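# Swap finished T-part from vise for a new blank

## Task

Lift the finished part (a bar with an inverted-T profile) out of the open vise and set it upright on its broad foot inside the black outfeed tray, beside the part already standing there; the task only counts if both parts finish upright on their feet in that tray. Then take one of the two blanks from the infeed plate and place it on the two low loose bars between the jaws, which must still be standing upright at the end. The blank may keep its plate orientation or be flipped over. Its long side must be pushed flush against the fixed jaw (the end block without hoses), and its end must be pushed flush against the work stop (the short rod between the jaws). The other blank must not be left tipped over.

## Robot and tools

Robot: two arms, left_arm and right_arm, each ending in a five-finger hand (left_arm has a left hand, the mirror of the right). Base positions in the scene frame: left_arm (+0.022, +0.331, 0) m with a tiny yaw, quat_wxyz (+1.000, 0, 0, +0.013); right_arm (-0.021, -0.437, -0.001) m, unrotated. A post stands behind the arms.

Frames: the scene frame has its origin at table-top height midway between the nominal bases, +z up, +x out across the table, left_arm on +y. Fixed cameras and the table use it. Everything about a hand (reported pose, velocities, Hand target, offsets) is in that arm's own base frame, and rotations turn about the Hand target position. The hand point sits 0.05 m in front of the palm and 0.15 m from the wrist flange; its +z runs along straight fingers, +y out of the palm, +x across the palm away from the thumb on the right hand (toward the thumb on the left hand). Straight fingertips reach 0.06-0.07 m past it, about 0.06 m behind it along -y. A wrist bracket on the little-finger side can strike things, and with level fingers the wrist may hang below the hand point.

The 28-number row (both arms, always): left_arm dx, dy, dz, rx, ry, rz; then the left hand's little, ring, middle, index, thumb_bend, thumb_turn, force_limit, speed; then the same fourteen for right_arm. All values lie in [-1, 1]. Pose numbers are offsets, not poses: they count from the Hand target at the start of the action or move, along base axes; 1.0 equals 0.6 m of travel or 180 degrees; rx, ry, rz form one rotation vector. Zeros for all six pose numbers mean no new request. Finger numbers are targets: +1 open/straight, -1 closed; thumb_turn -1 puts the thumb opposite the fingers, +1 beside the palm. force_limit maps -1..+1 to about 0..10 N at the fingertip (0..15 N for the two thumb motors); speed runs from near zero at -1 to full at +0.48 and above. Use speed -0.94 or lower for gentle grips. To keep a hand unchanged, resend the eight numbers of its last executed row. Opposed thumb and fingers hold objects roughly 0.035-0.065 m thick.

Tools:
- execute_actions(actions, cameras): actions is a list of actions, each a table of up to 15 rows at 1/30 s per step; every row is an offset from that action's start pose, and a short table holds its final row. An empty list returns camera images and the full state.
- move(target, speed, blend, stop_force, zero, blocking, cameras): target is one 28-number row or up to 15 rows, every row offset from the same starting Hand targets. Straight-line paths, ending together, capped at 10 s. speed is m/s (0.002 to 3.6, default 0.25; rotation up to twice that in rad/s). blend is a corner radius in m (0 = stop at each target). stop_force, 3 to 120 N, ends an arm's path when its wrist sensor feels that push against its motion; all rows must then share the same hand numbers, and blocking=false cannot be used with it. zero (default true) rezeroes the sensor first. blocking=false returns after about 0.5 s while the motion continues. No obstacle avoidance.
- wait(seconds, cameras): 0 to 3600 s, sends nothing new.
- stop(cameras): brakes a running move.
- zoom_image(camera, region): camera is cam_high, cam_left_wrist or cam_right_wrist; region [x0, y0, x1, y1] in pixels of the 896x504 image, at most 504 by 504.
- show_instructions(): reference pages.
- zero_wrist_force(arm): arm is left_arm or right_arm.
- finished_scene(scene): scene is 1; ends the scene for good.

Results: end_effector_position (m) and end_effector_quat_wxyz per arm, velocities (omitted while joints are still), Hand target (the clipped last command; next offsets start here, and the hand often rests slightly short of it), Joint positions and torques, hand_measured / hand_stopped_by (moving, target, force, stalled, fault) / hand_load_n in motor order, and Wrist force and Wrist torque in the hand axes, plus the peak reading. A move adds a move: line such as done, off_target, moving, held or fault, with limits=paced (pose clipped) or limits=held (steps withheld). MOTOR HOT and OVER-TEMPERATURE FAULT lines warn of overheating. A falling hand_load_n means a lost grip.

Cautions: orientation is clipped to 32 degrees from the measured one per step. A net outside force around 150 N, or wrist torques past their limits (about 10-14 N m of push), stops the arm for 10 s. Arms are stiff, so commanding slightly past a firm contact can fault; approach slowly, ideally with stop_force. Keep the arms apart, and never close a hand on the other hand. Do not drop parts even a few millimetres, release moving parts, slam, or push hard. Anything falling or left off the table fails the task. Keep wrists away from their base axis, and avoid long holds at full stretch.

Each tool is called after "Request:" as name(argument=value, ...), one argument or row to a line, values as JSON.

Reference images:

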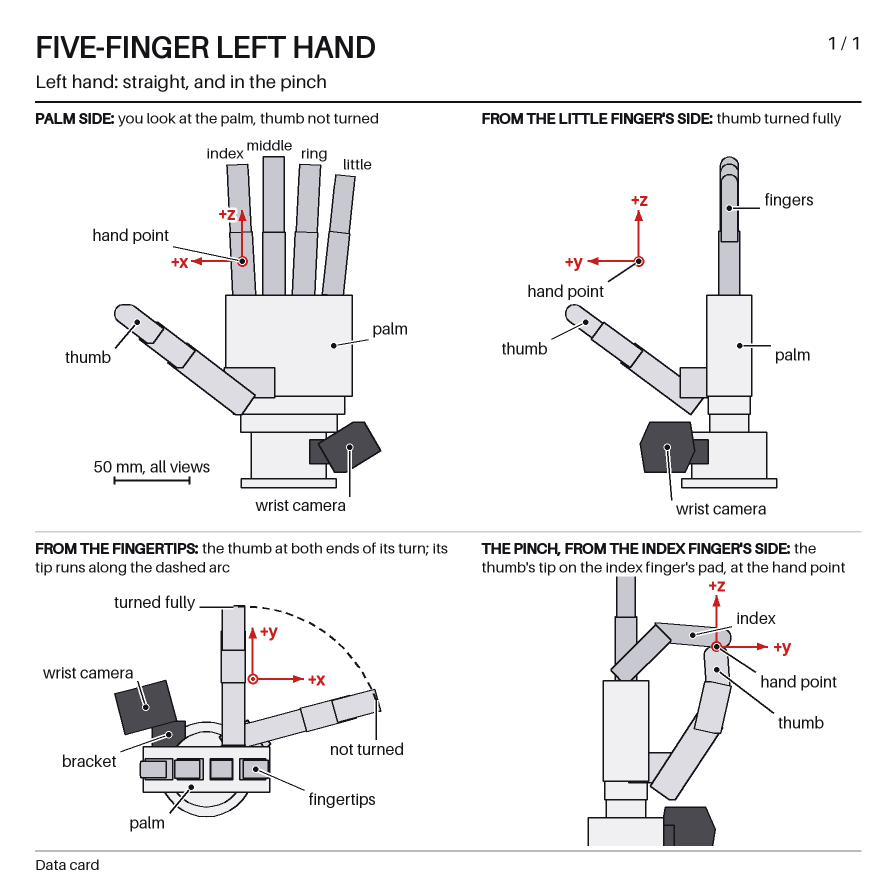

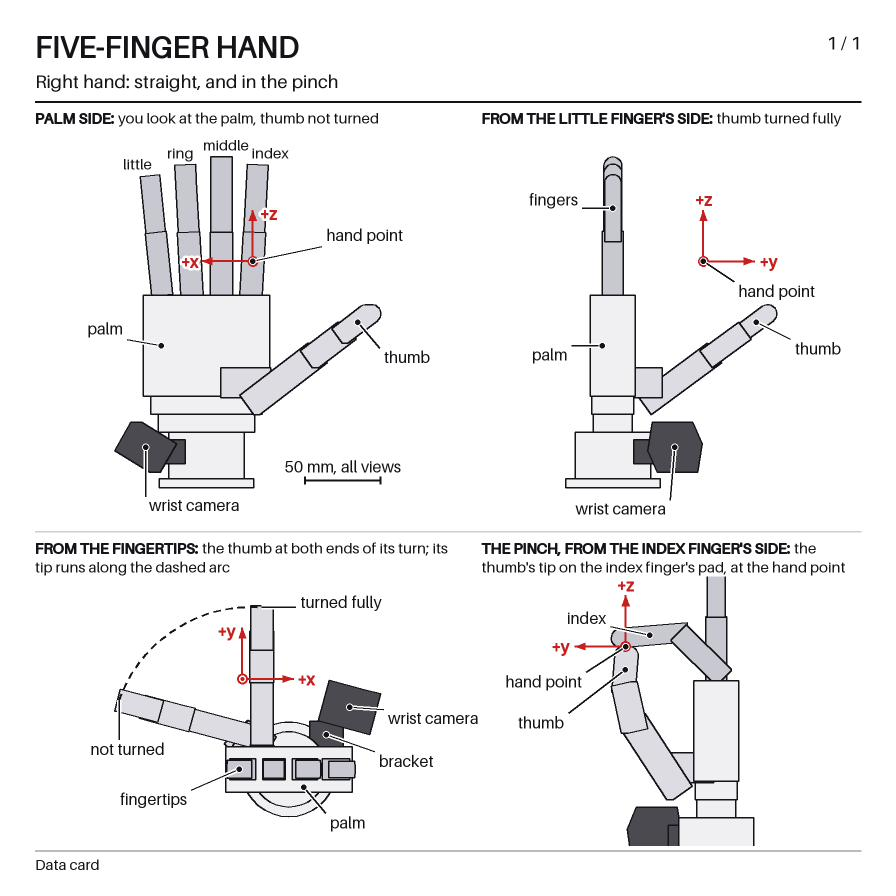

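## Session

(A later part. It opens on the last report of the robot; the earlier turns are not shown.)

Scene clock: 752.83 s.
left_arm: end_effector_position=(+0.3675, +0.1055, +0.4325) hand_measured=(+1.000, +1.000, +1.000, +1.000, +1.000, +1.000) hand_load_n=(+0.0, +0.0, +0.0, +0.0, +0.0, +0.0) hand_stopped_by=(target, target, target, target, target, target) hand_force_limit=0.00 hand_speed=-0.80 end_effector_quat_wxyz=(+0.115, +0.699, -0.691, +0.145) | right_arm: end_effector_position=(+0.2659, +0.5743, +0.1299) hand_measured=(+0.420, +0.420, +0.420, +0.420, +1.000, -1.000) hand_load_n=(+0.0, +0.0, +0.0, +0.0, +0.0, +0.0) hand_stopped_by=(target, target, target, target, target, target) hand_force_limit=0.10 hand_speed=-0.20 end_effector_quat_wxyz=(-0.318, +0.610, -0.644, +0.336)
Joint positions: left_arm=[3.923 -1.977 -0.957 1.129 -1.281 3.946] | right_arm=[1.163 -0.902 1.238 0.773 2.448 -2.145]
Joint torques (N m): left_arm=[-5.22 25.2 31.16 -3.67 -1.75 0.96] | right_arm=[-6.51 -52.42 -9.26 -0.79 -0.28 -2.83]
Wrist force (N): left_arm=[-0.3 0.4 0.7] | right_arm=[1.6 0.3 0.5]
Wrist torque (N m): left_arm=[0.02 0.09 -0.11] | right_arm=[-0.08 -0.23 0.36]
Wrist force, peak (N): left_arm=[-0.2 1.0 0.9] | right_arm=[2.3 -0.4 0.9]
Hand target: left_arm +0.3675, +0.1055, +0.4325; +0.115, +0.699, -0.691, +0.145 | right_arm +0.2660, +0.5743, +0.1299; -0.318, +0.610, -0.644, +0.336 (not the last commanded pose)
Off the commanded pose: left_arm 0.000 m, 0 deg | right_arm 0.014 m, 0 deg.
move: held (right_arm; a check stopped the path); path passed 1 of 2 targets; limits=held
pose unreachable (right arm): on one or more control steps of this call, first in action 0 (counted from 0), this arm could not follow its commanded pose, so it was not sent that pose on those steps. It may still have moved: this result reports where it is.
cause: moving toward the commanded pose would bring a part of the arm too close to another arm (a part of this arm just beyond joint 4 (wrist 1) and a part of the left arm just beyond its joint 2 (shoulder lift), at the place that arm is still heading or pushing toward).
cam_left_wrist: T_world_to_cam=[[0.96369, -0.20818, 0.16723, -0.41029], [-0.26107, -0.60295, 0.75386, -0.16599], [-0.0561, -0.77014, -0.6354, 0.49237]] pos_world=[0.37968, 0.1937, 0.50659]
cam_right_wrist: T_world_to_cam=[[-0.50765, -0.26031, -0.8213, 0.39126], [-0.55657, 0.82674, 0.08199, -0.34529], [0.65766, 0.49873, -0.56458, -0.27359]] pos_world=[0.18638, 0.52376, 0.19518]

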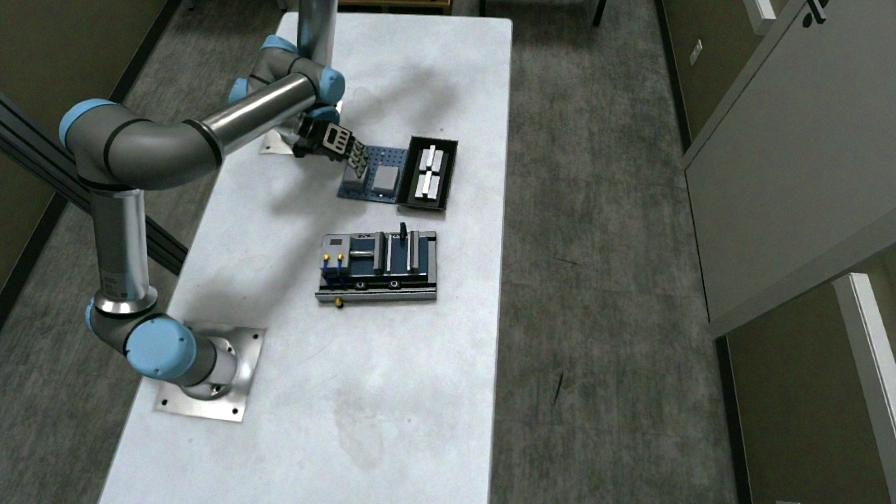

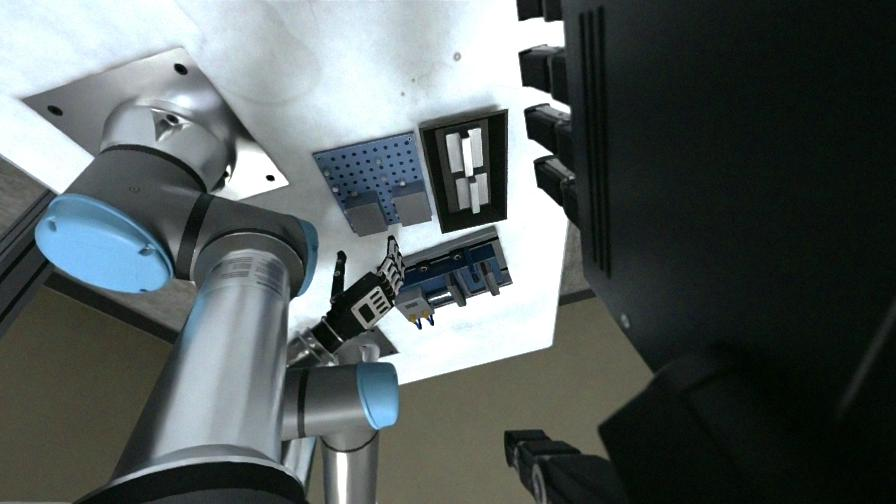

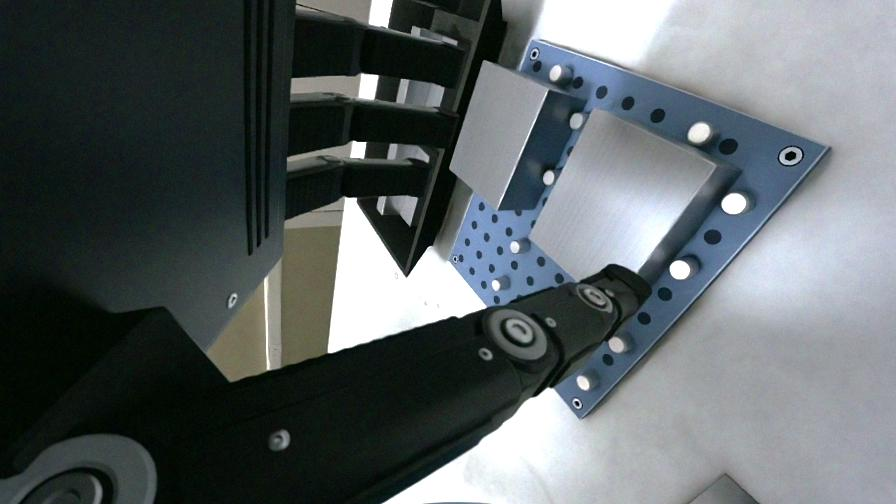

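Request:
move(
  target=[-0.13,0.24,0,0,0,0,1,1,1,1,1,1,0,-0.8,0,0,0,0,0,0,0.42,0.42,0.42,0.42,1,-1,0.1,-0.2],
  speed=0.12,
  cameras=["all"],
)

Scene clock: 768.67 s.
left_arm: end_effector_position=(+0.2896, +0.2494, +0.4325) hand_measured=(+1.000, +1.000, +1.000, +1.000, +1.000, +1.000) hand_load_n=(+0.0, +0.0, +0.5, +0.0, +0.0, +0.0) hand_stopped_by=(target, target, target, target, target, target) hand_force_limit=0.00 hand_speed=-0.80 end_effector_quat_wxyz=(+0.114, +0.699, -0.691, +0.145) | right_arm: end_effector_position=(+0.2660, +0.5743, +0.1299) hand_measured=(+0.420, +0.420, +0.420, +0.420, +1.000, -1.000) hand_load_n=(+0.0, +0.0, +0.0, +0.0, +0.0, +0.0) hand_stopped_by=(target, target, target, target, target, target) hand_force_limit=0.10 hand_speed=-0.20 end_effector_quat_wxyz=(-0.318, +0.610, -0.644, +0.336)
Joint positions: left_arm=[4.239 -2.049 -0.871 1.037 -1.367 4.261] | right_arm=[1.163 -0.903 1.238 0.773 2.448 -2.145]
Joint torques (N m): left_arm=[8.34 27.15 31.11 -3.82 -1.87 2.62] | right_arm=[-6.22 -52.61 -9 -0.8 -0.35 -2.91]
Wrist force (N): left_arm=[0.0 0.3 0.8] | right_arm=[1.6 0.2 0.7]
Wrist torque (N m): left_arm=[-0.01 0.06 -0.06] | right_arm=[-0.09 -0.23 0.36]
Wrist force, peak (N): left_arm=[-0.5 0.8 1.1] | right_arm=[1.9 0.4 0.8]
Hand target: left_arm +0.2895, +0.2495, +0.4325; +0.115, +0.699, -0.691, +0.145 | right_arm +0.2660, +0.5743, +0.1299; -0.318, +0.610, -0.644, +0.336
Off the commanded pose: left_arm 0.000 m, 0 deg | right_arm 0.000 m, 0 deg.
move: done
cam_left_wrist: T_world_to_cam=[[0.96369, -0.20818, 0.16723, -0.30526], [-0.26107, -0.60295, 0.75386, -0.09956], [-0.0561, -0.77014, -0.6354, 0.59882]] pos_world=[0.30178, 0.3376, 0.50659]
cam_right_wrist: T_world_to_cam=[[-0.50768, -0.26026, -0.82129, 0.39126], [-0.55654, 0.82676, 0.08203, -0.34517], [0.65766, 0.49873, -0.56458, -0.27361]] pos_world=[0.18648, 0.52366, 0.19518]

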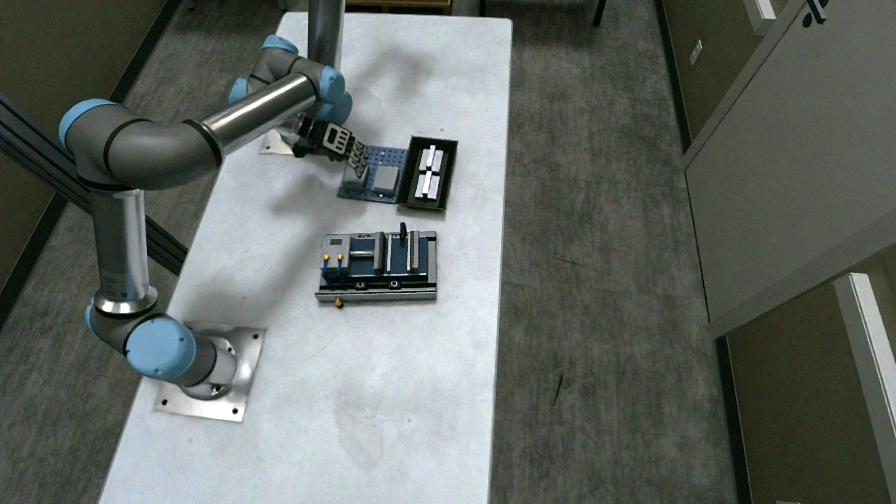

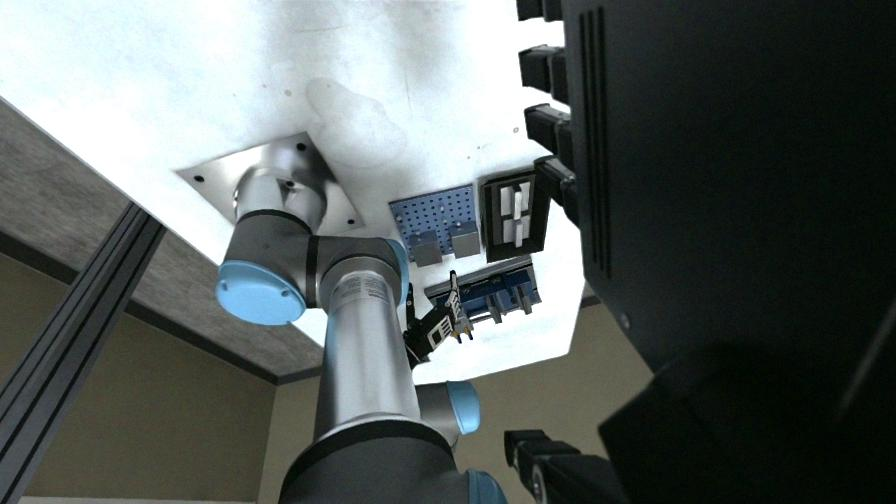

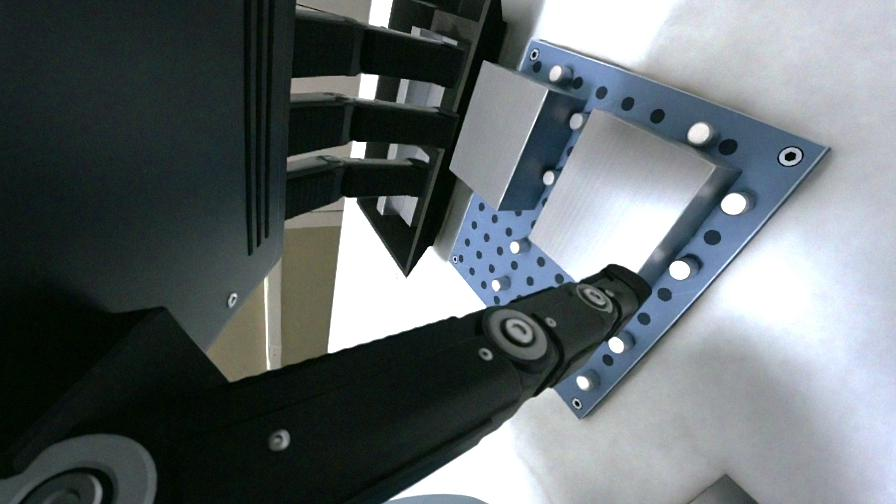

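Request:
zoom_image(
  camera="cam_right_wrist",
  region=[510, 90, 750, 330],
)

Scaled by 2.100.

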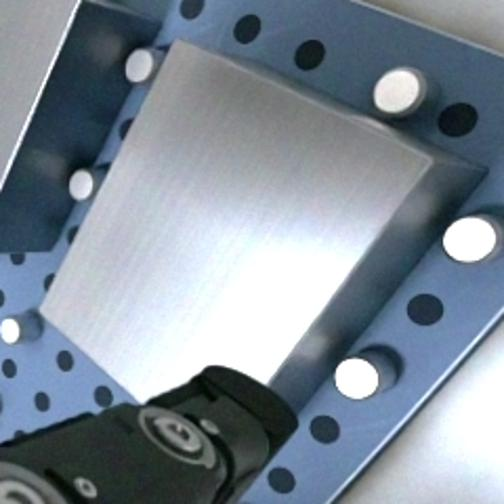

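Request:
execute_actions(
  actions=[],
  cameras=["all"],
)

Scene clock: 791.83 s.
left_arm: end_effector_position=(+0.2895, +0.2495, +0.4325) hand_measured=(+1.000, +1.000, +1.000, +1.000, +1.000, +1.000) hand_load_n=(+0.0, +0.0, +0.0, +0.0, +0.0, +0.0) hand_stopped_by=(target, target, target, target, target, target) hand_force_limit=0.00 hand_speed=-0.80 end_effector_quat_wxyz=(+0.115, +0.699, -0.691, +0.145) | right_arm: end_effector_position=(+0.2660, +0.5743, +0.1299) hand_measured=(+0.420, +0.420, +0.420, +0.420, +1.000, -1.000) hand_load_n=(+0.0, +0.0, +0.0, +0.0, +0.0, +0.0) hand_stopped_by=(target, target, target, target, target, target) hand_force_limit=0.10 hand_speed=-0.20 end_effector_quat_wxyz=(-0.318, +0.610, -0.644, +0.336)
Joint positions: left_arm=[4.24 -2.049 -0.87 1.036 -1.367 4.261] | right_arm=[1.163 -0.903 1.238 0.773 2.448 -2.145]
Joint velocities: within noise
Joint torques (N m): left_arm=[7.34 28.23 31.26 -3.8 -1.89 2.66] | right_arm=[-6.56 -52.38 -9.24 -0.85 -0.2 -2.84]
Wrist force (N): left_arm=[-0.1 0.5 0.9] | right_arm=[1.6 0.3 0.8]
Wrist torque (N m): left_arm=[0.02 0.07 -0.07] | right_arm=[-0.09 -0.23 0.37]
Wrist force, peak (N): left_arm=[0.1 0.6 1.4] | right_arm=[2.0 0.3 0.9]
Hand target: left_arm +0.2895, +0.2495, +0.4325; +0.115, +0.699, -0.691, +0.145 | right_arm +0.2660, +0.5743, +0.1299; -0.318, +0.610, -0.644, +0.336
Off the commanded pose: left_arm 0.000 m, 0 deg | right_arm 0.000 m, 0 deg.
camera_calibration:
cam_left_wrist: T_world_to_cam=[[0.96369, -0.20818, 0.16723, -0.30514], [-0.26107, -0.60295, 0.75386, -0.09953], [-0.0561, -0.77014, -0.6354, 0.59889]] pos_world=[0.30168, 0.3377, 0.50659]
cam_right_wrist: T_world_to_cam=[[-0.50768, -0.26026, -0.82129, 0.39126], [-0.55654, 0.82676, 0.08203, -0.34517], [0.65766, 0.49873, -0.56458, -0.27361]] pos_world=[0.18648, 0.52366, 0.19518]

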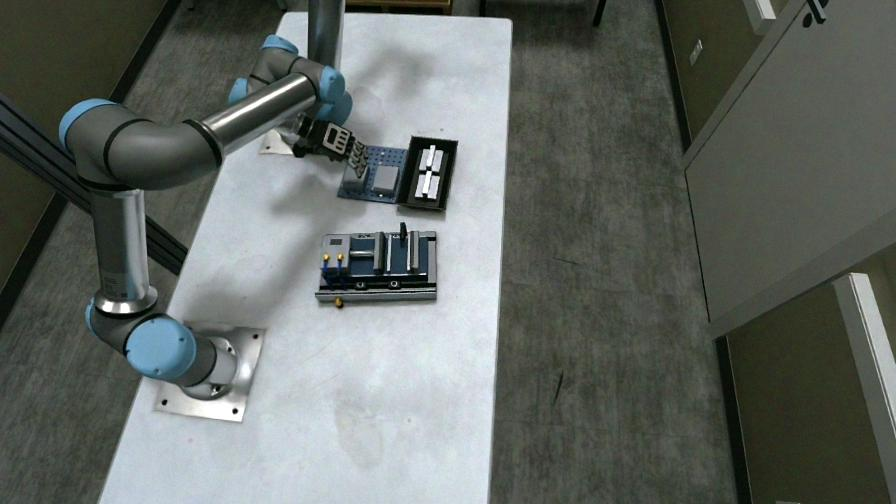

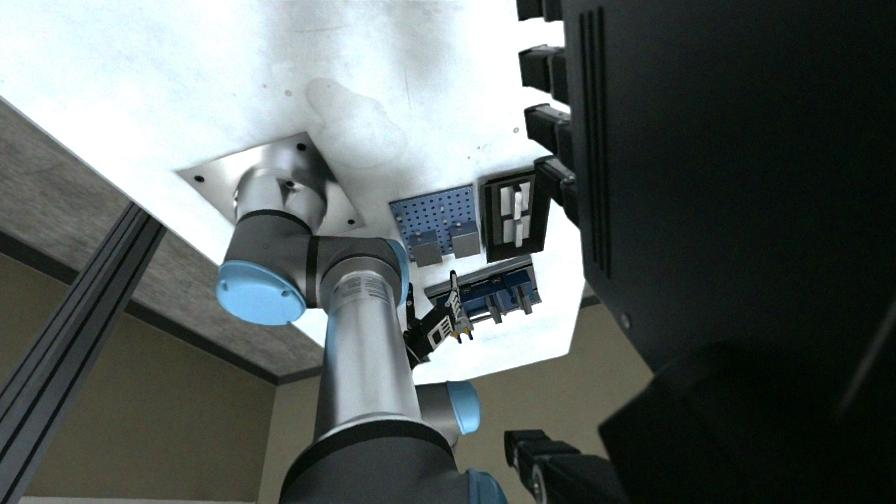

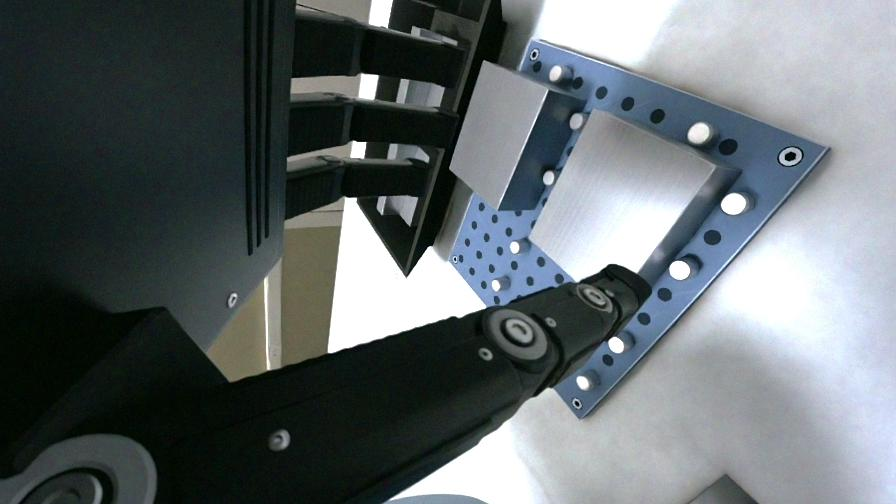

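Request:
zoom_image(
  camera="cam_right_wrist",
  region=[500, 80, 780, 300],
)

Request:
zoom_image(
  camera="cam_left_wrist",
  region=[370, 180, 570, 360],
)

Scaled by 1.800.

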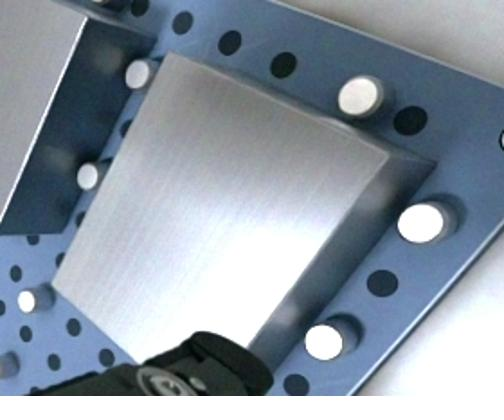

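Scaled by 2.520.

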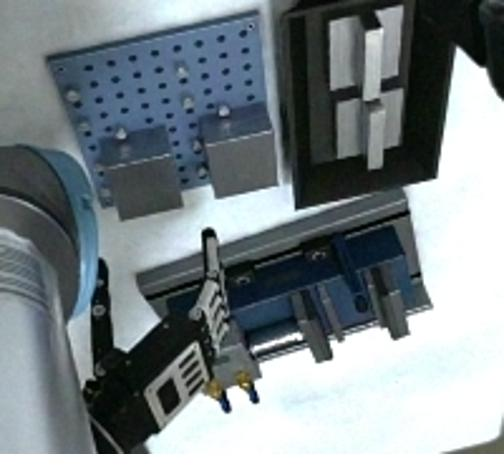

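Request:
move(
  target=[0,0,0,0,0,0,1,1,1,1,1,1,0,-0.8, -0.0003,0.0237,0,0,0,0.003,0.42,0.42,0.42,0.42,1,-1,0.1,-0.2],
  speed=0.1,
)

Scene clock: 821.30 s.
left_arm: end_effector_position=(+0.2895, +0.2495, +0.4325) hand_measured=(+1.000, +1.000, +1.000, +1.000, +1.000, +1.000) hand_load_n=(+0.0, +0.0, +0.0, -0.5, +0.0, +0.0) hand_stopped_by=(target, target, target, target, target, target) hand_force_limit=0.00 hand_speed=-0.80 end_effector_quat_wxyz=(+0.115, +0.699, -0.691, +0.145) | right_arm: end_effector_position=(+0.2658, +0.5884, +0.1299) hand_measured=(+0.420, +0.420, +0.420, +0.420, +1.000, -1.000) hand_load_n=(+0.0, +0.0, +0.0, +0.0, +0.0, +0.0) hand_stopped_by=(target, target, target, target, target, target) hand_force_limit=0.10 hand_speed=-0.20 end_effector_quat_wxyz=(-0.320, +0.613, -0.641, +0.334)
Joint positions: left_arm=[4.24 -2.049 -0.87 1.036 -1.367 4.261] | right_arm=[1.171 -0.872 1.186 0.794 2.448 -2.146]
Joint torques (N m): left_arm=[8.67 27.92 31.74 -3.74 -1.94 2.82] | right_arm=[8.23 -32.14 -23.27 4.48 3.04 2.44]
Wrist force (N): left_arm=[-0.1 0.2 0.7] | right_arm=[1.7 0.2 0.6]
Wrist torque (N m): left_arm=[-0.02 0.08 -0.06] | right_arm=[-0.10 -0.24 0.31]
Wrist force, peak (N): left_arm=[0.5 0.6 1.2] | right_arm=[2.2 0.0 1.0]
Hand target: left_arm +0.2895, +0.2495, +0.4325; +0.115, +0.699, -0.691, +0.145 | right_arm +0.2658, +0.5885, +0.1299; -0.320, +0.613, -0.641, +0.334
Off the commanded pose: left_arm 0.000 m, 0 deg | right_arm 0.000 m, 0 deg.
move: done

Request:
move(
  target=[0,0,0,0,0,0,1,1,1,1,1,1,0,-0.8, 0,0,-0.10733,0,0,0,0.42,0.42,0.42,0.42,1,-1,0.1,-0.2],
  speed=0.08,
  stop_force=8,
  cameras=["cam_left_wrist","cam_right_wrist"],
)

Scene clock: 843.47 s.
left_arm: end_effector_position=(+0.2895, +0.2495, +0.4325) hand_measured=(+1.000, +1.000, +1.000, +1.000, +1.000, +1.000) hand_load_n=(+0.0, +0.0, +0.0, +0.0, +0.0, +0.0) hand_stopped_by=(target, target, target, target, target, target) hand_force_limit=0.00 hand_speed=-0.80 end_effector_quat_wxyz=(+0.115, +0.699, -0.691, +0.145) | right_arm: end_effector_position=(+0.2658, +0.5885, +0.0655) hand_measured=(+0.420, +0.420, +0.420, +0.420, +1.000, -1.000) hand_load_n=(+0.0, +0.0, +0.0, +0.0, +0.0, +0.0) hand_stopped_by=(target, target, target, target, target, target) hand_force_limit=0.10 hand_speed=-0.20 end_effector_quat_wxyz=(-0.320, +0.613, -0.641, +0.334)
Joint positions: left_arm=[4.24 -2.049 -0.87 1.036 -1.367 4.261] | right_arm=[1.171 -0.813 1.257 0.664 2.448 -2.146]
Joint torques (N m): left_arm=[6.58 27.66 30.85 -3.75 -2.02 2.65] | right_arm=[-6.16 -32.36 -8.33 -0.83 -0.32 -2.84]
Wrist force (N): left_arm=[-0.2 0.4 1.0] | right_arm=[1.8 0.3 0.7]
Wrist torque (N m): left_arm=[0.00 0.08 -0.07] | right_arm=[-0.09 -0.27 0.30]
Wrist force, peak (N): left_arm=[-0.1 0.0 1.4] | right_arm=[2.0 0.5 0.8]
Hand target: left_arm +0.2895, +0.2495, +0.4325; +0.115, +0.699, -0.691, +0.145 | right_arm +0.2658, +0.5885, +0.0655; -0.320, +0.613, -0.641, +0.334
Off the commanded pose: left_arm 0.000 m, 0 deg | right_arm 0.000 m, 0 deg.
move: done
cam_left_wrist: T_world_to_cam=[[0.96369, -0.20818, 0.16723, -0.30514], [-0.26107, -0.60295, 0.75386, -0.09953], [-0.0561, -0.77014, -0.6354, 0.59889]] pos_world=[0.30168, 0.3377, 0.50659]
cam_right_wrist: T_world_to_cam=[[-0.50517, -0.26505, -0.82131, 0.34408], [-0.56432, 0.82147, 0.08201, -0.34661], [0.65294, 0.50492, -0.56456, -0.31925]] pos_world=[0.18667, 0.53712, 0.13079]

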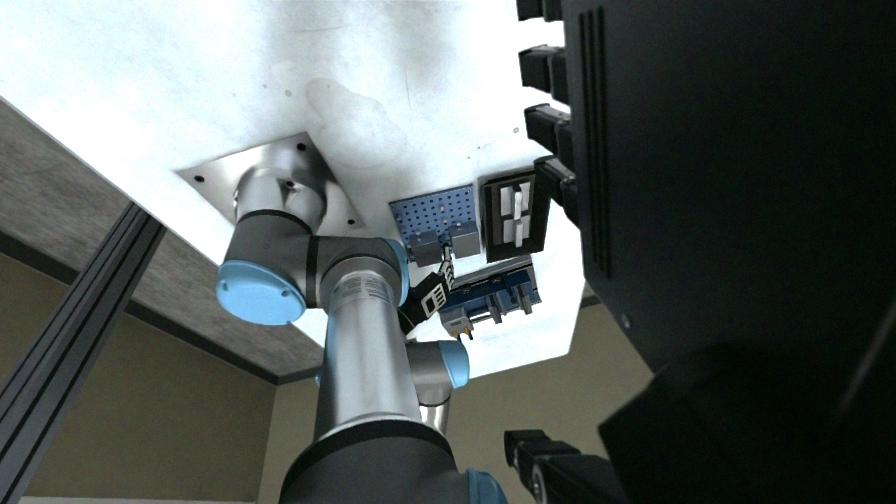

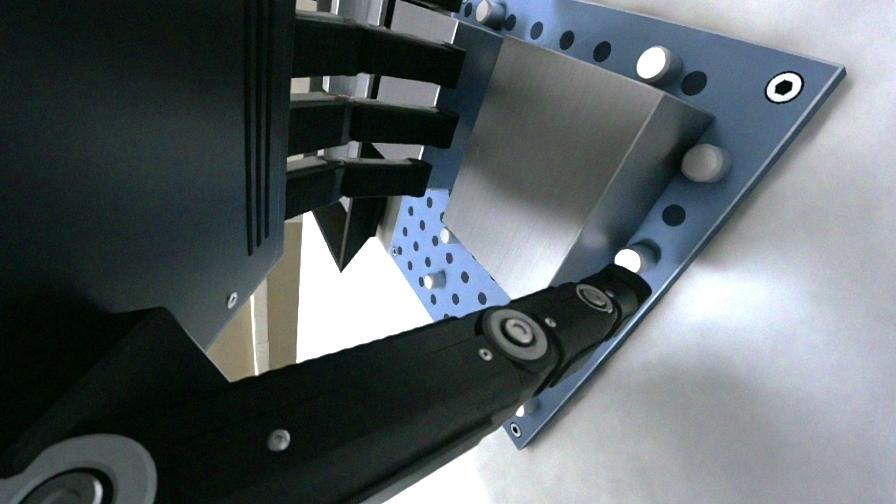

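Request:
zoom_image(
  camera="cam_right_wrist",
  region=[420, 0, 760, 340],
)

Scaled by 1.482.

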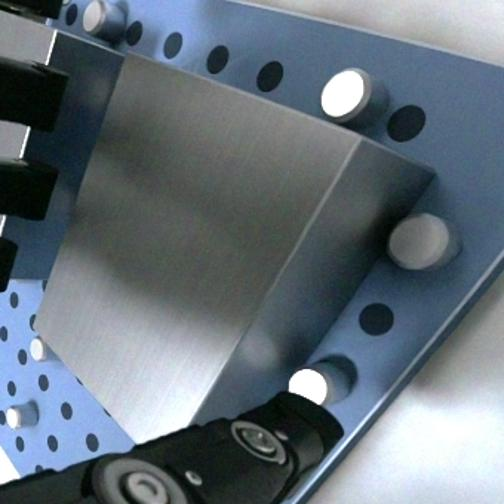

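Request:
move(
  target=[0,0,0,0,0,0,1,1,1,1,1,1,0,-0.8, -0.0025,0,-0.03333,0,0,0.003,0.42,0.42,0.42,0.42,1,-1,0.1,-0.2],
  speed=0.03,
  stop_force=5,
  cameras=["cam_right_wrist"],
)

Scene clock: 882.10 s.
left_arm: end_effector_position=(+0.2895, +0.2495, +0.4325) hand_measured=(+1.000, +1.000, +1.000, +1.000, +1.000, +1.000) hand_load_n=(+0.0, +0.0, +0.0, +0.0, -0.5, +0.0) hand_stopped_by=(target, target, target, target, target, target) hand_force_limit=0.00 hand_speed=-0.80 end_effector_quat_wxyz=(+0.115, +0.699, -0.691, +0.145) | right_arm: end_effector_position=(+0.2643, +0.5885, +0.0455) hand_measured=(+0.420, +0.420, +0.420, +0.420, +1.000, -1.000) hand_load_n=(+0.0, +0.0, +0.0, +0.0, +0.0, +0.0) hand_stopped_by=(target, target, target, target, target, target) hand_force_limit=0.10 hand_speed=-0.20 end_effector_quat_wxyz=(-0.321, +0.616, -0.638, +0.332)
Joint positions: left_arm=[4.24 -2.049 -0.87 1.036 -1.367 4.261] | right_arm=[1.172 -0.796 1.282 0.614 2.444 -2.157]
Joint torques (N m): left_arm=[6.21 27.67 30.18 -3.74 -1.98 2.52] | right_arm=[7.98 -33.5 -7.79 -0.82 -0.37 -2.89]
Wrist force (N): left_arm=[-0.2 0.7 0.7] | right_arm=[1.6 0.1 0.7]
Wrist torque (N m): left_arm=[0.06 0.09 -0.09] | right_arm=[-0.11 -0.22 0.35]
Wrist force, peak (N): left_arm=[-0.1 0.5 1.3] | right_arm=[1.9 0.5 0.8]
Hand target: left_arm +0.2895, +0.2495, +0.4325; +0.115, +0.699, -0.691, +0.145 | right_arm +0.2643, +0.5885, +0.0455; -0.321, +0.616, -0.638, +0.332
Off the commanded pose: left_arm 0.000 m, 0 deg | right_arm 0.000 m, 0 deg.
move: done
cam_right_wrist: T_world_to_cam=[[-0.50267, -0.26979, -0.8213, 0.32903], [-0.57202, 0.81613, 0.08201, -0.34064], [0.64816, 0.51102, -0.56457, -0.33191]] pos_world=[0.18567, 0.53639, 0.11078]

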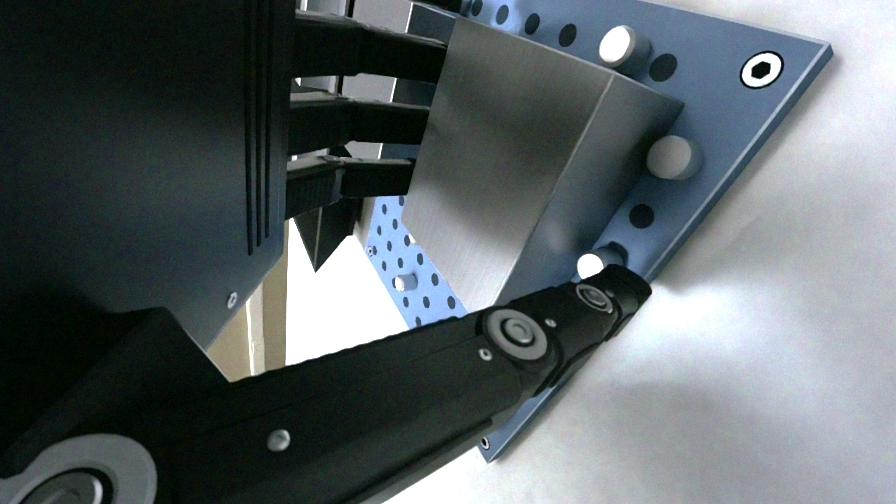

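Request:
execute_actions(
  actions=[
    [[0,0,0,0,0,0,1,1,1,1,1,1,0,-0.8,0,0,0,0,0,0,0.42,0.05,0.05,0.05,1,-1,-0.7,-0.93]],
    [[0,0,0,0,0,0,1,1,1,1,1,1,0,-0.8,0,0,0,0,0,0,0.42,0.05,0.05,0.05,1,-1,-0.7,-0.93]],
    [[0,0,0,0,0,0,1,1,1,1,1,1,0,-0.8,0,0,0,0,0,0,0.42,0.05,0.05,0.05,1,-1,-0.7,-0.93]],
    [[0,0,0,0,0,0,1,1,1,1,1,1,0,-0.8,0,0,0,0,0,0,0.42,0.05,0.05,0.05,1,-1,-0.7,-0.93]],
  ],
  cameras=["cam_right_wrist"],
)

Scene clock: 901.60 s.
left_arm: end_effector_position=(+0.2895, +0.2495, +0.4325) hand_measured=(+1.000, +1.000, +1.000, +1.000, +1.000, +1.000) hand_load_n=(+0.5, +0.0, +0.0, +0.0, +0.0, +0.0) hand_stopped_by=(target, target, target, target, target, target) hand_force_limit=0.00 hand_speed=-0.80 end_effector_quat_wxyz=(+0.115, +0.699, -0.691, +0.145) | right_arm: end_effector_position=(+0.2643, +0.5885, +0.0455) hand_measured=(+0.420, +0.250, +0.250, +0.250, +1.000, -1.000) hand_load_n=(+0.0, +2.0, +3.5, +2.5, +0.0, +0.0) hand_stopped_by=(target, force, force, force, target, target) hand_force_limit=-0.70 hand_speed=-0.93 end_effector_quat_wxyz=(-0.321, +0.616, -0.638, +0.332)
Joint positions: left_arm=[4.24 -2.049 -0.87 1.036 -1.367 4.261] | right_arm=[1.172 -0.796 1.282 0.614 2.444 -2.157]
Joint torques (N m): left_arm=[6.07 27.44 30.34 -3.7 -1.91 2.3] | right_arm=[8.13 -35.12 -8.01 3.03 -0.22 -2.89]
Wrist force (N): left_arm=[0.0 0.2 1.1] | right_arm=[2.7 -3.6 6.6]
Wrist torque (N m): left_arm=[-0.02 0.07 -0.05] | right_arm=[-0.18 -0.38 0.33]
Wrist force, peak (N): left_arm=[0.1 0.4 1.5] | right_arm=[2.9 -5.2 6.2]
Hand target: left_arm +0.2895, +0.2495, +0.4325; +0.115, +0.699, -0.691, +0.145 | right_arm +0.2643, +0.5885, +0.0455; -0.321, +0.616, -0.638, +0.332
Off the commanded pose: left_arm 0.000 m, 0 deg | right_arm 0.000 m, 0 deg.
cam_right_wrist: T_world_to_cam=[[-0.50267, -0.26979, -0.8213, 0.32908], [-0.57202, 0.81613, 0.08201, -0.34059], [0.64816, 0.51102, -0.56457, -0.33197]] pos_world=[0.18577, 0.53639, 0.11078]

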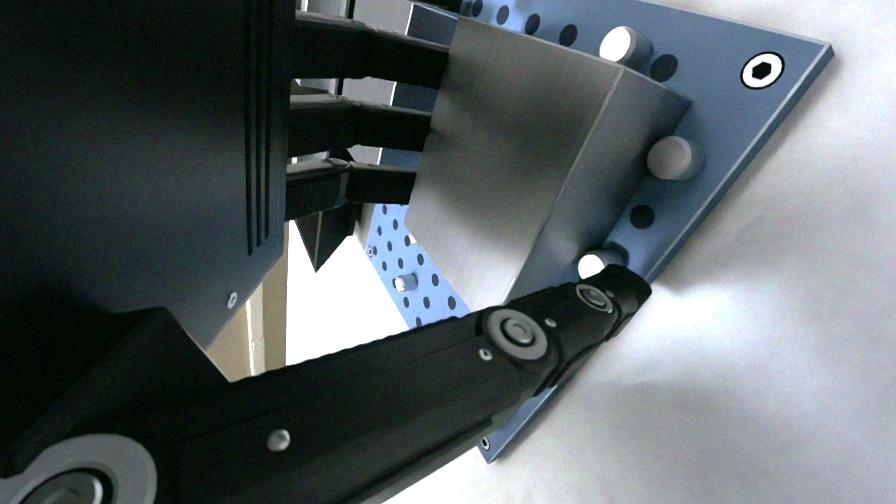

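Request:
execute_actions(
  actions=[
    [[0,0,0,0,0,0,1,1,1,1,1,1,0,-0.8,0,0,0,0,0,0,0.42,0.05,0.05,0.05,0.45,-1,-0.2,-0.93]],
    [[0,0,0,0,0,0,1,1,1,1,1,1,0,-0.8,0,0,0,0,0,0,0.42,0.05,0.05,0.05,0.45,-1,-0.2,-0.93]],
    [[0,0,0,0,0,0,1,1,1,1,1,1,0,-0.8,0,0,0,0,0,0,0.42,0.05,0.05,0.05,0.45,-1,-0.2,-0.93]],
    [[0,0,0,0,0,0,1,1,1,1,1,1,0,-0.8,0,0,0,0,0,0,0.42,0.05,0.05,0.05,0.45,-1,-0.2,-0.93]],
    [[0,0,0,0,0,0,1,1,1,1,1,1,0,-0.8,0,0,0,0,0,0,0.42,0.05,0.05,0.05,0.45,-1,-0.2,-0.93]],
  ],
  cameras=["cam_right_wrist"],
)

Scene clock: 914.40 s.
left_arm: end_effector_position=(+0.2895, +0.2495, +0.4325) hand_measured=(+1.000, +1.000, +1.000, +1.000, +1.000, +1.000) hand_load_n=(+0.0, +0.0, +0.0, +0.0, +0.0, +0.0) hand_stopped_by=(target, target, target, target, target, target) hand_force_limit=0.00 hand_speed=-0.80 end_effector_quat_wxyz=(+0.115, +0.699, -0.691, +0.145) | right_arm: end_effector_position=(+0.2643, +0.5885, +0.0455) hand_measured=(+0.420, +0.250, +0.252, +0.250, +0.664, -1.000) hand_load_n=(+0.0, +3.5, +4.5, +3.5, +5.5, +0.0) hand_stopped_by=(target, force, force, force, force, target) hand_force_limit=-0.20 hand_speed=-0.93 end_effector_quat_wxyz=(-0.321, +0.616, -0.638, +0.332)
Joint positions: left_arm=[4.24 -2.049 -0.87 1.036 -1.367 4.261] | right_arm=[1.172 -0.796 1.282 0.614 2.444 -2.157]
Joint torques (N m): left_arm=[5.43 27.46 30.13 -3.79 -1.99 2.17] | right_arm=[7.93 -42.78 -8.54 4.43 -0.11 -2.78]
Wrist force (N): left_arm=[0.4 0.3 1.1] | right_arm=[3.4 -1.1 4.7]
Wrist torque (N m): left_arm=[-0.02 0.01 -0.04] | right_arm=[0.02 -0.36 0.33]
Wrist force, peak (N): left_arm=[-0.2 0.5 1.4] | right_arm=[2.9 -3.7 6.8]
Hand target: left_arm +0.2895, +0.2495, +0.4325; +0.115, +0.699, -0.691, +0.145 | right_arm +0.2643, +0.5885, +0.0455; -0.321, +0.616, -0.638, +0.332
Off the commanded pose: left_arm 0.000 m, 0 deg | right_arm 0.000 m, 0 deg.
cam_right_wrist: T_world_to_cam=[[-0.50267, -0.26979, -0.8213, 0.32903], [-0.57202, 0.81613, 0.08201, -0.34064], [0.64816, 0.51102, -0.56457, -0.33191]] pos_world=[0.18567, 0.53639, 0.11078]

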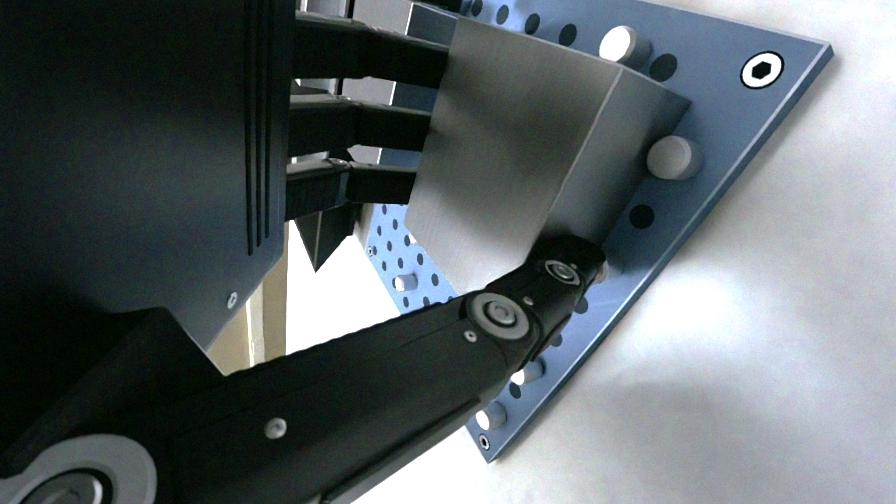

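Request:
execute_actions(
  actions=[
    [[0,0,0,0,0,0,1,1,1,1,1,1,0,-0.8,0,0,0,0,0,0,0.42,0.05,0.05,0.05,0.35,-1,0.25,-0.94]],
    [[0,0,0,0,0,0,1,1,1,1,1,1,0,-0.8,0,0,0,0,0,0,0.42,0.05,0.05,0.05,0.35,-1,0.25,-0.94]],
    [[0,0,0,0,0,0,1,1,1,1,1,1,0,-0.8,0,0,0,0,0,0,0.42,0.05,0.05,0.05,0.35,-1,0.25,-0.94]],
    [[0,0,0,0,0,0,1,1,1,1,1,1,0,-0.8,0,0,0,0,0,0,0.42,0.05,0.05,0.05,0.35,-1,0.25,-0.94]],
  ],
)

Scene clock: 926.37 s.
left_arm: end_effector_position=(+0.2895, +0.2495, +0.4325) hand_measured=(+1.000, +1.000, +1.000, +1.000, +1.000, +1.000) hand_load_n=(+0.0, +0.0, +0.0, +0.0, +0.0, +0.0) hand_stopped_by=(target, target, target, target, target, target) hand_force_limit=0.00 hand_speed=-0.80 end_effector_quat_wxyz=(+0.115, +0.699, -0.691, +0.145) | right_arm: end_effector_position=(+0.2643, +0.5885, +0.0455) hand_measured=(+0.420, +0.250, +0.252, +0.252, +0.650, -1.000) hand_load_n=(+0.0, +2.5, +4.5, +3.5, +9.0, +0.5) hand_stopped_by=(target, force, force, force, force, target) hand_force_limit=0.25 hand_speed=-0.94 end_effector_quat_wxyz=(-0.321, +0.616, -0.638, +0.332)
Joint positions: left_arm=[4.24 -2.049 -0.87 1.036 -1.367 4.261] | right_arm=[1.172 -0.796 1.282 0.614 2.444 -2.157]
Joint torques (N m): left_arm=[4.41 28.01 30.45 -3.67 -2 1.91] | right_arm=[7.72 -48.07 -13.38 -0.12 0.03 -1.62]
Wrist force (N): left_arm=[0.0 0.3 0.9] | right_arm=[2.0 0.0 2.9]
Wrist torque (N m): left_arm=[0.00 0.05 -0.07] | right_arm=[0.05 -0.25 0.34]
Wrist force, peak (N): left_arm=[-0.1 0.3 1.5] | right_arm=[3.4 -0.3 5.8]
Hand target: left_arm +0.2895, +0.2495, +0.4325; +0.115, +0.699, -0.691, +0.145 | right_arm +0.2643, +0.5885, +0.0455; -0.321, +0.616, -0.638, +0.332
Off the commanded pose: left_arm 0.000 m, 0 deg | right_arm 0.000 m, 0 deg.

Request:
move(
  target=[0,0,0,0,0,0,1,1,1,1,1,1,0,-0.8, 0.001,0,0.03,0,0,0,0.42,0.05,0.05,0.05,0.35,-1,0.25,-0.94],
  speed=0.02,
  cameras=["cam_right_wrist"],
)

Scene clock: 930.70 s.
left_arm: end_effector_position=(+0.2895, +0.2495, +0.4325) hand_measured=(+1.000, +1.000, +1.000, +1.000, +1.000, +1.000) hand_load_n=(+0.0, +0.0, +0.0, +0.0, +0.0, +0.0) hand_stopped_by=(target, target, target, target, target, target) hand_force_limit=0.00 hand_speed=-0.80 end_effector_quat_wxyz=(+0.115, +0.699, -0.691, +0.145) | right_arm: end_effector_position=(+0.2649, +0.5885, +0.0634) hand_measured=(+0.420, +0.250, +0.252, +0.252, +0.650, -1.000) hand_load_n=(+0.0, +2.5, +4.0, +3.5, +9.5, +1.0) hand_stopped_by=(target, force, force, force, force, target) hand_force_limit=0.25 hand_speed=-0.94 end_effector_quat_wxyz=(-0.321, +0.616, -0.638, +0.332)
Joint positions: left_arm=[4.24 -2.049 -0.87 1.036 -1.367 4.261] | right_arm=[1.171 -0.816 1.267 0.647 2.443 -2.159]
Joint torques (N m): left_arm=[5.28 27.56 29.17 -3.61 -1.84 1.76] | right_arm=[-6.47 -57.47 -23.03 4.64 0.25 -2.8]
Wrist force (N): left_arm=[0.1 0.5 1.0] | right_arm=[1.4 4.8 3.0]
Wrist torque (N m): left_arm=[0.03 0.04 -0.06] | right_arm=[0.14 -0.24 0.46]
Wrist force, peak (N): left_arm=[0.0 0.5 1.4] | right_arm=[1.4 4.1 6.1]
Hand target: left_arm +0.2895, +0.2495, +0.4325; +0.115, +0.699, -0.691, +0.145 | right_arm +0.2649, +0.5885, +0.0635; -0.321, +0.616, -0.638, +0.332
Off the commanded pose: left_arm 0.000 m, 0 deg | right_arm 0.000 m, 0 deg.
move: done
cam_right_wrist: T_world_to_cam=[[-0.50267, -0.26979, -0.8213, 0.34395], [-0.57202, 0.81613, 0.08201, -0.34176], [0.64816, 0.51102, -0.56457, -0.32225]] pos_world=[0.18627, 0.53639, 0.12859]

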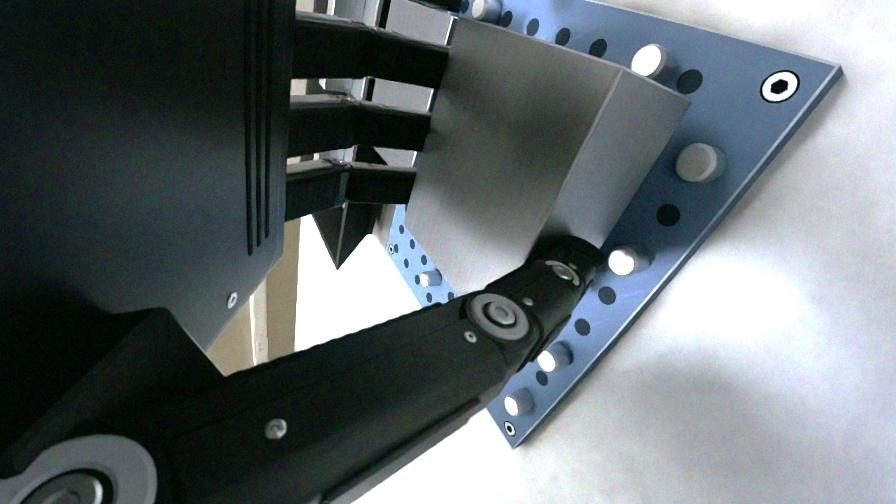

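Request:
move(
  target=[0,0,0,0,0,0,1,1,1,1,1,1,0,-0.8, 0,0,0.275,0,0,0,0.42,0.05,0.05,0.05,0.35,-1,0.25,-0.94],
  speed=0.08,
  cameras=["cam_right_wrist","cam_high","cam_left_wrist"],
)

Scene clock: 939.77 s.
left_arm: end_effector_position=(+0.2895, +0.2495, +0.4325) hand_measured=(+1.000, +1.000, +1.000, +1.000, +1.000, +1.000) hand_load_n=(+0.0, +0.0, +0.0, +0.0, +0.0, +0.0) hand_stopped_by=(target, target, target, target, target, target) hand_force_limit=0.00 hand_speed=-0.80 end_effector_quat_wxyz=(+0.115, +0.699, -0.691, +0.145) | right_arm: end_effector_position=(+0.2649, +0.5885, +0.2285) hand_measured=(+0.420, +0.250, +0.252, +0.252, +0.650, -1.000) hand_load_n=(+0.0, +2.5, +4.0, +3.5, +9.5, +1.0) hand_stopped_by=(target, force, force, force, force, target) hand_force_limit=0.25 hand_speed=-0.94 end_effector_quat_wxyz=(-0.321, +0.616, -0.638, +0.332)
Joint positions: left_arm=[4.24 -2.049 -0.87 1.036 -1.367 4.261] | right_arm=[1.171 -0.931 1.026 1.003 2.443 -2.159]
Joint torques (N m): left_arm=[4.53 27.8 29.58 -3.46 -1.88 1.87] | right_arm=[2.84 -47.99 -24.58 4.34 3.57 2.33]
Wrist force (N): left_arm=[-0.1 0.5 1.1] | right_arm=[1.5 4.7 3.1]
Wrist torque (N m): left_arm=[0.01 0.07 -0.07] | right_arm=[0.10 -0.23 0.30]
Wrist force, peak (N): left_arm=[0.2 0.4 1.3] | right_arm=[1.6 5.4 3.3]
Hand target: left_arm +0.2895, +0.2495, +0.4325; +0.115, +0.699, -0.691, +0.145 | right_arm +0.2649, +0.5885, +0.2285; -0.321, +0.616, -0.638, +0.332
Off the commanded pose: left_arm 0.000 m, 0 deg | right_arm 0.000 m, 0 deg.
move: done
cam_left_wrist: T_world_to_cam=[[0.96369, -0.20818, 0.16723, -0.30514], [-0.26107, -0.60295, 0.75386, -0.09953], [-0.0561, -0.77014, -0.6354, 0.59889]] pos_world=[0.30168, 0.3377, 0.50659]
cam_right_wrist: T_world_to_cam=[[-0.50272, -0.26972, -0.82129, 0.47957], [-0.57198, 0.81615, 0.08208, -0.35528], [0.64816, 0.51102, -0.56457, -0.2291]] pos_world=[0.18637, 0.53639, 0.29368]

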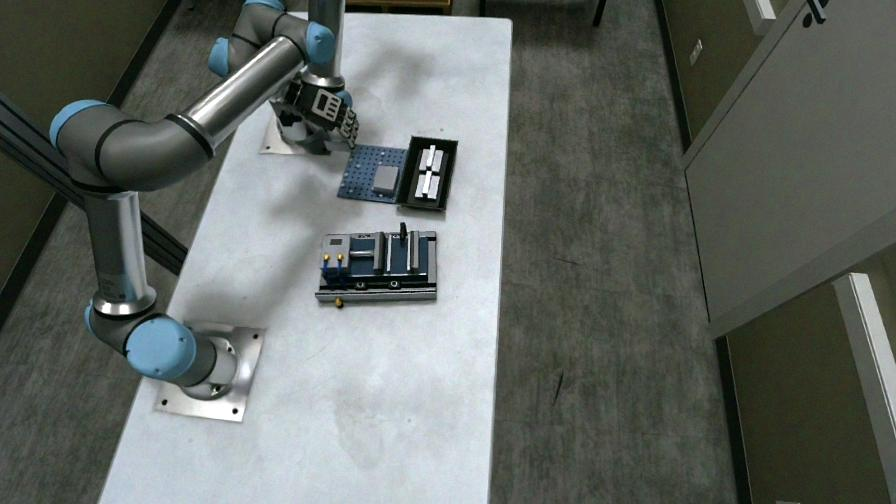

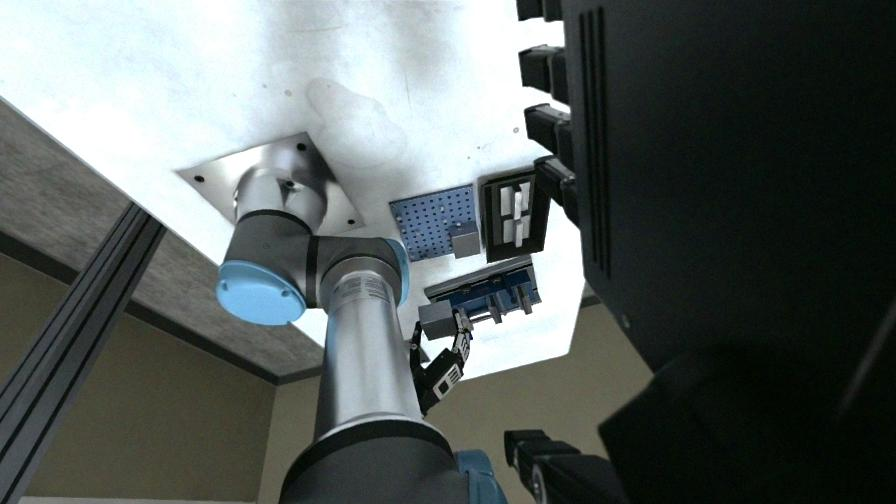

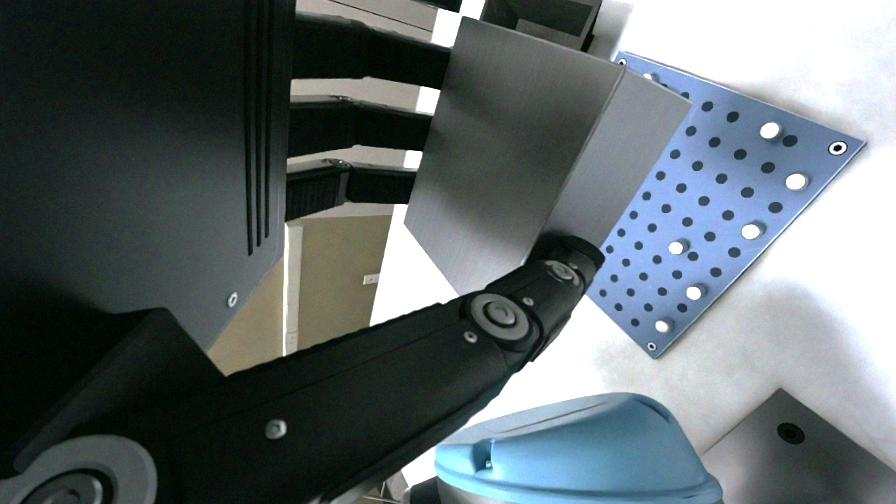

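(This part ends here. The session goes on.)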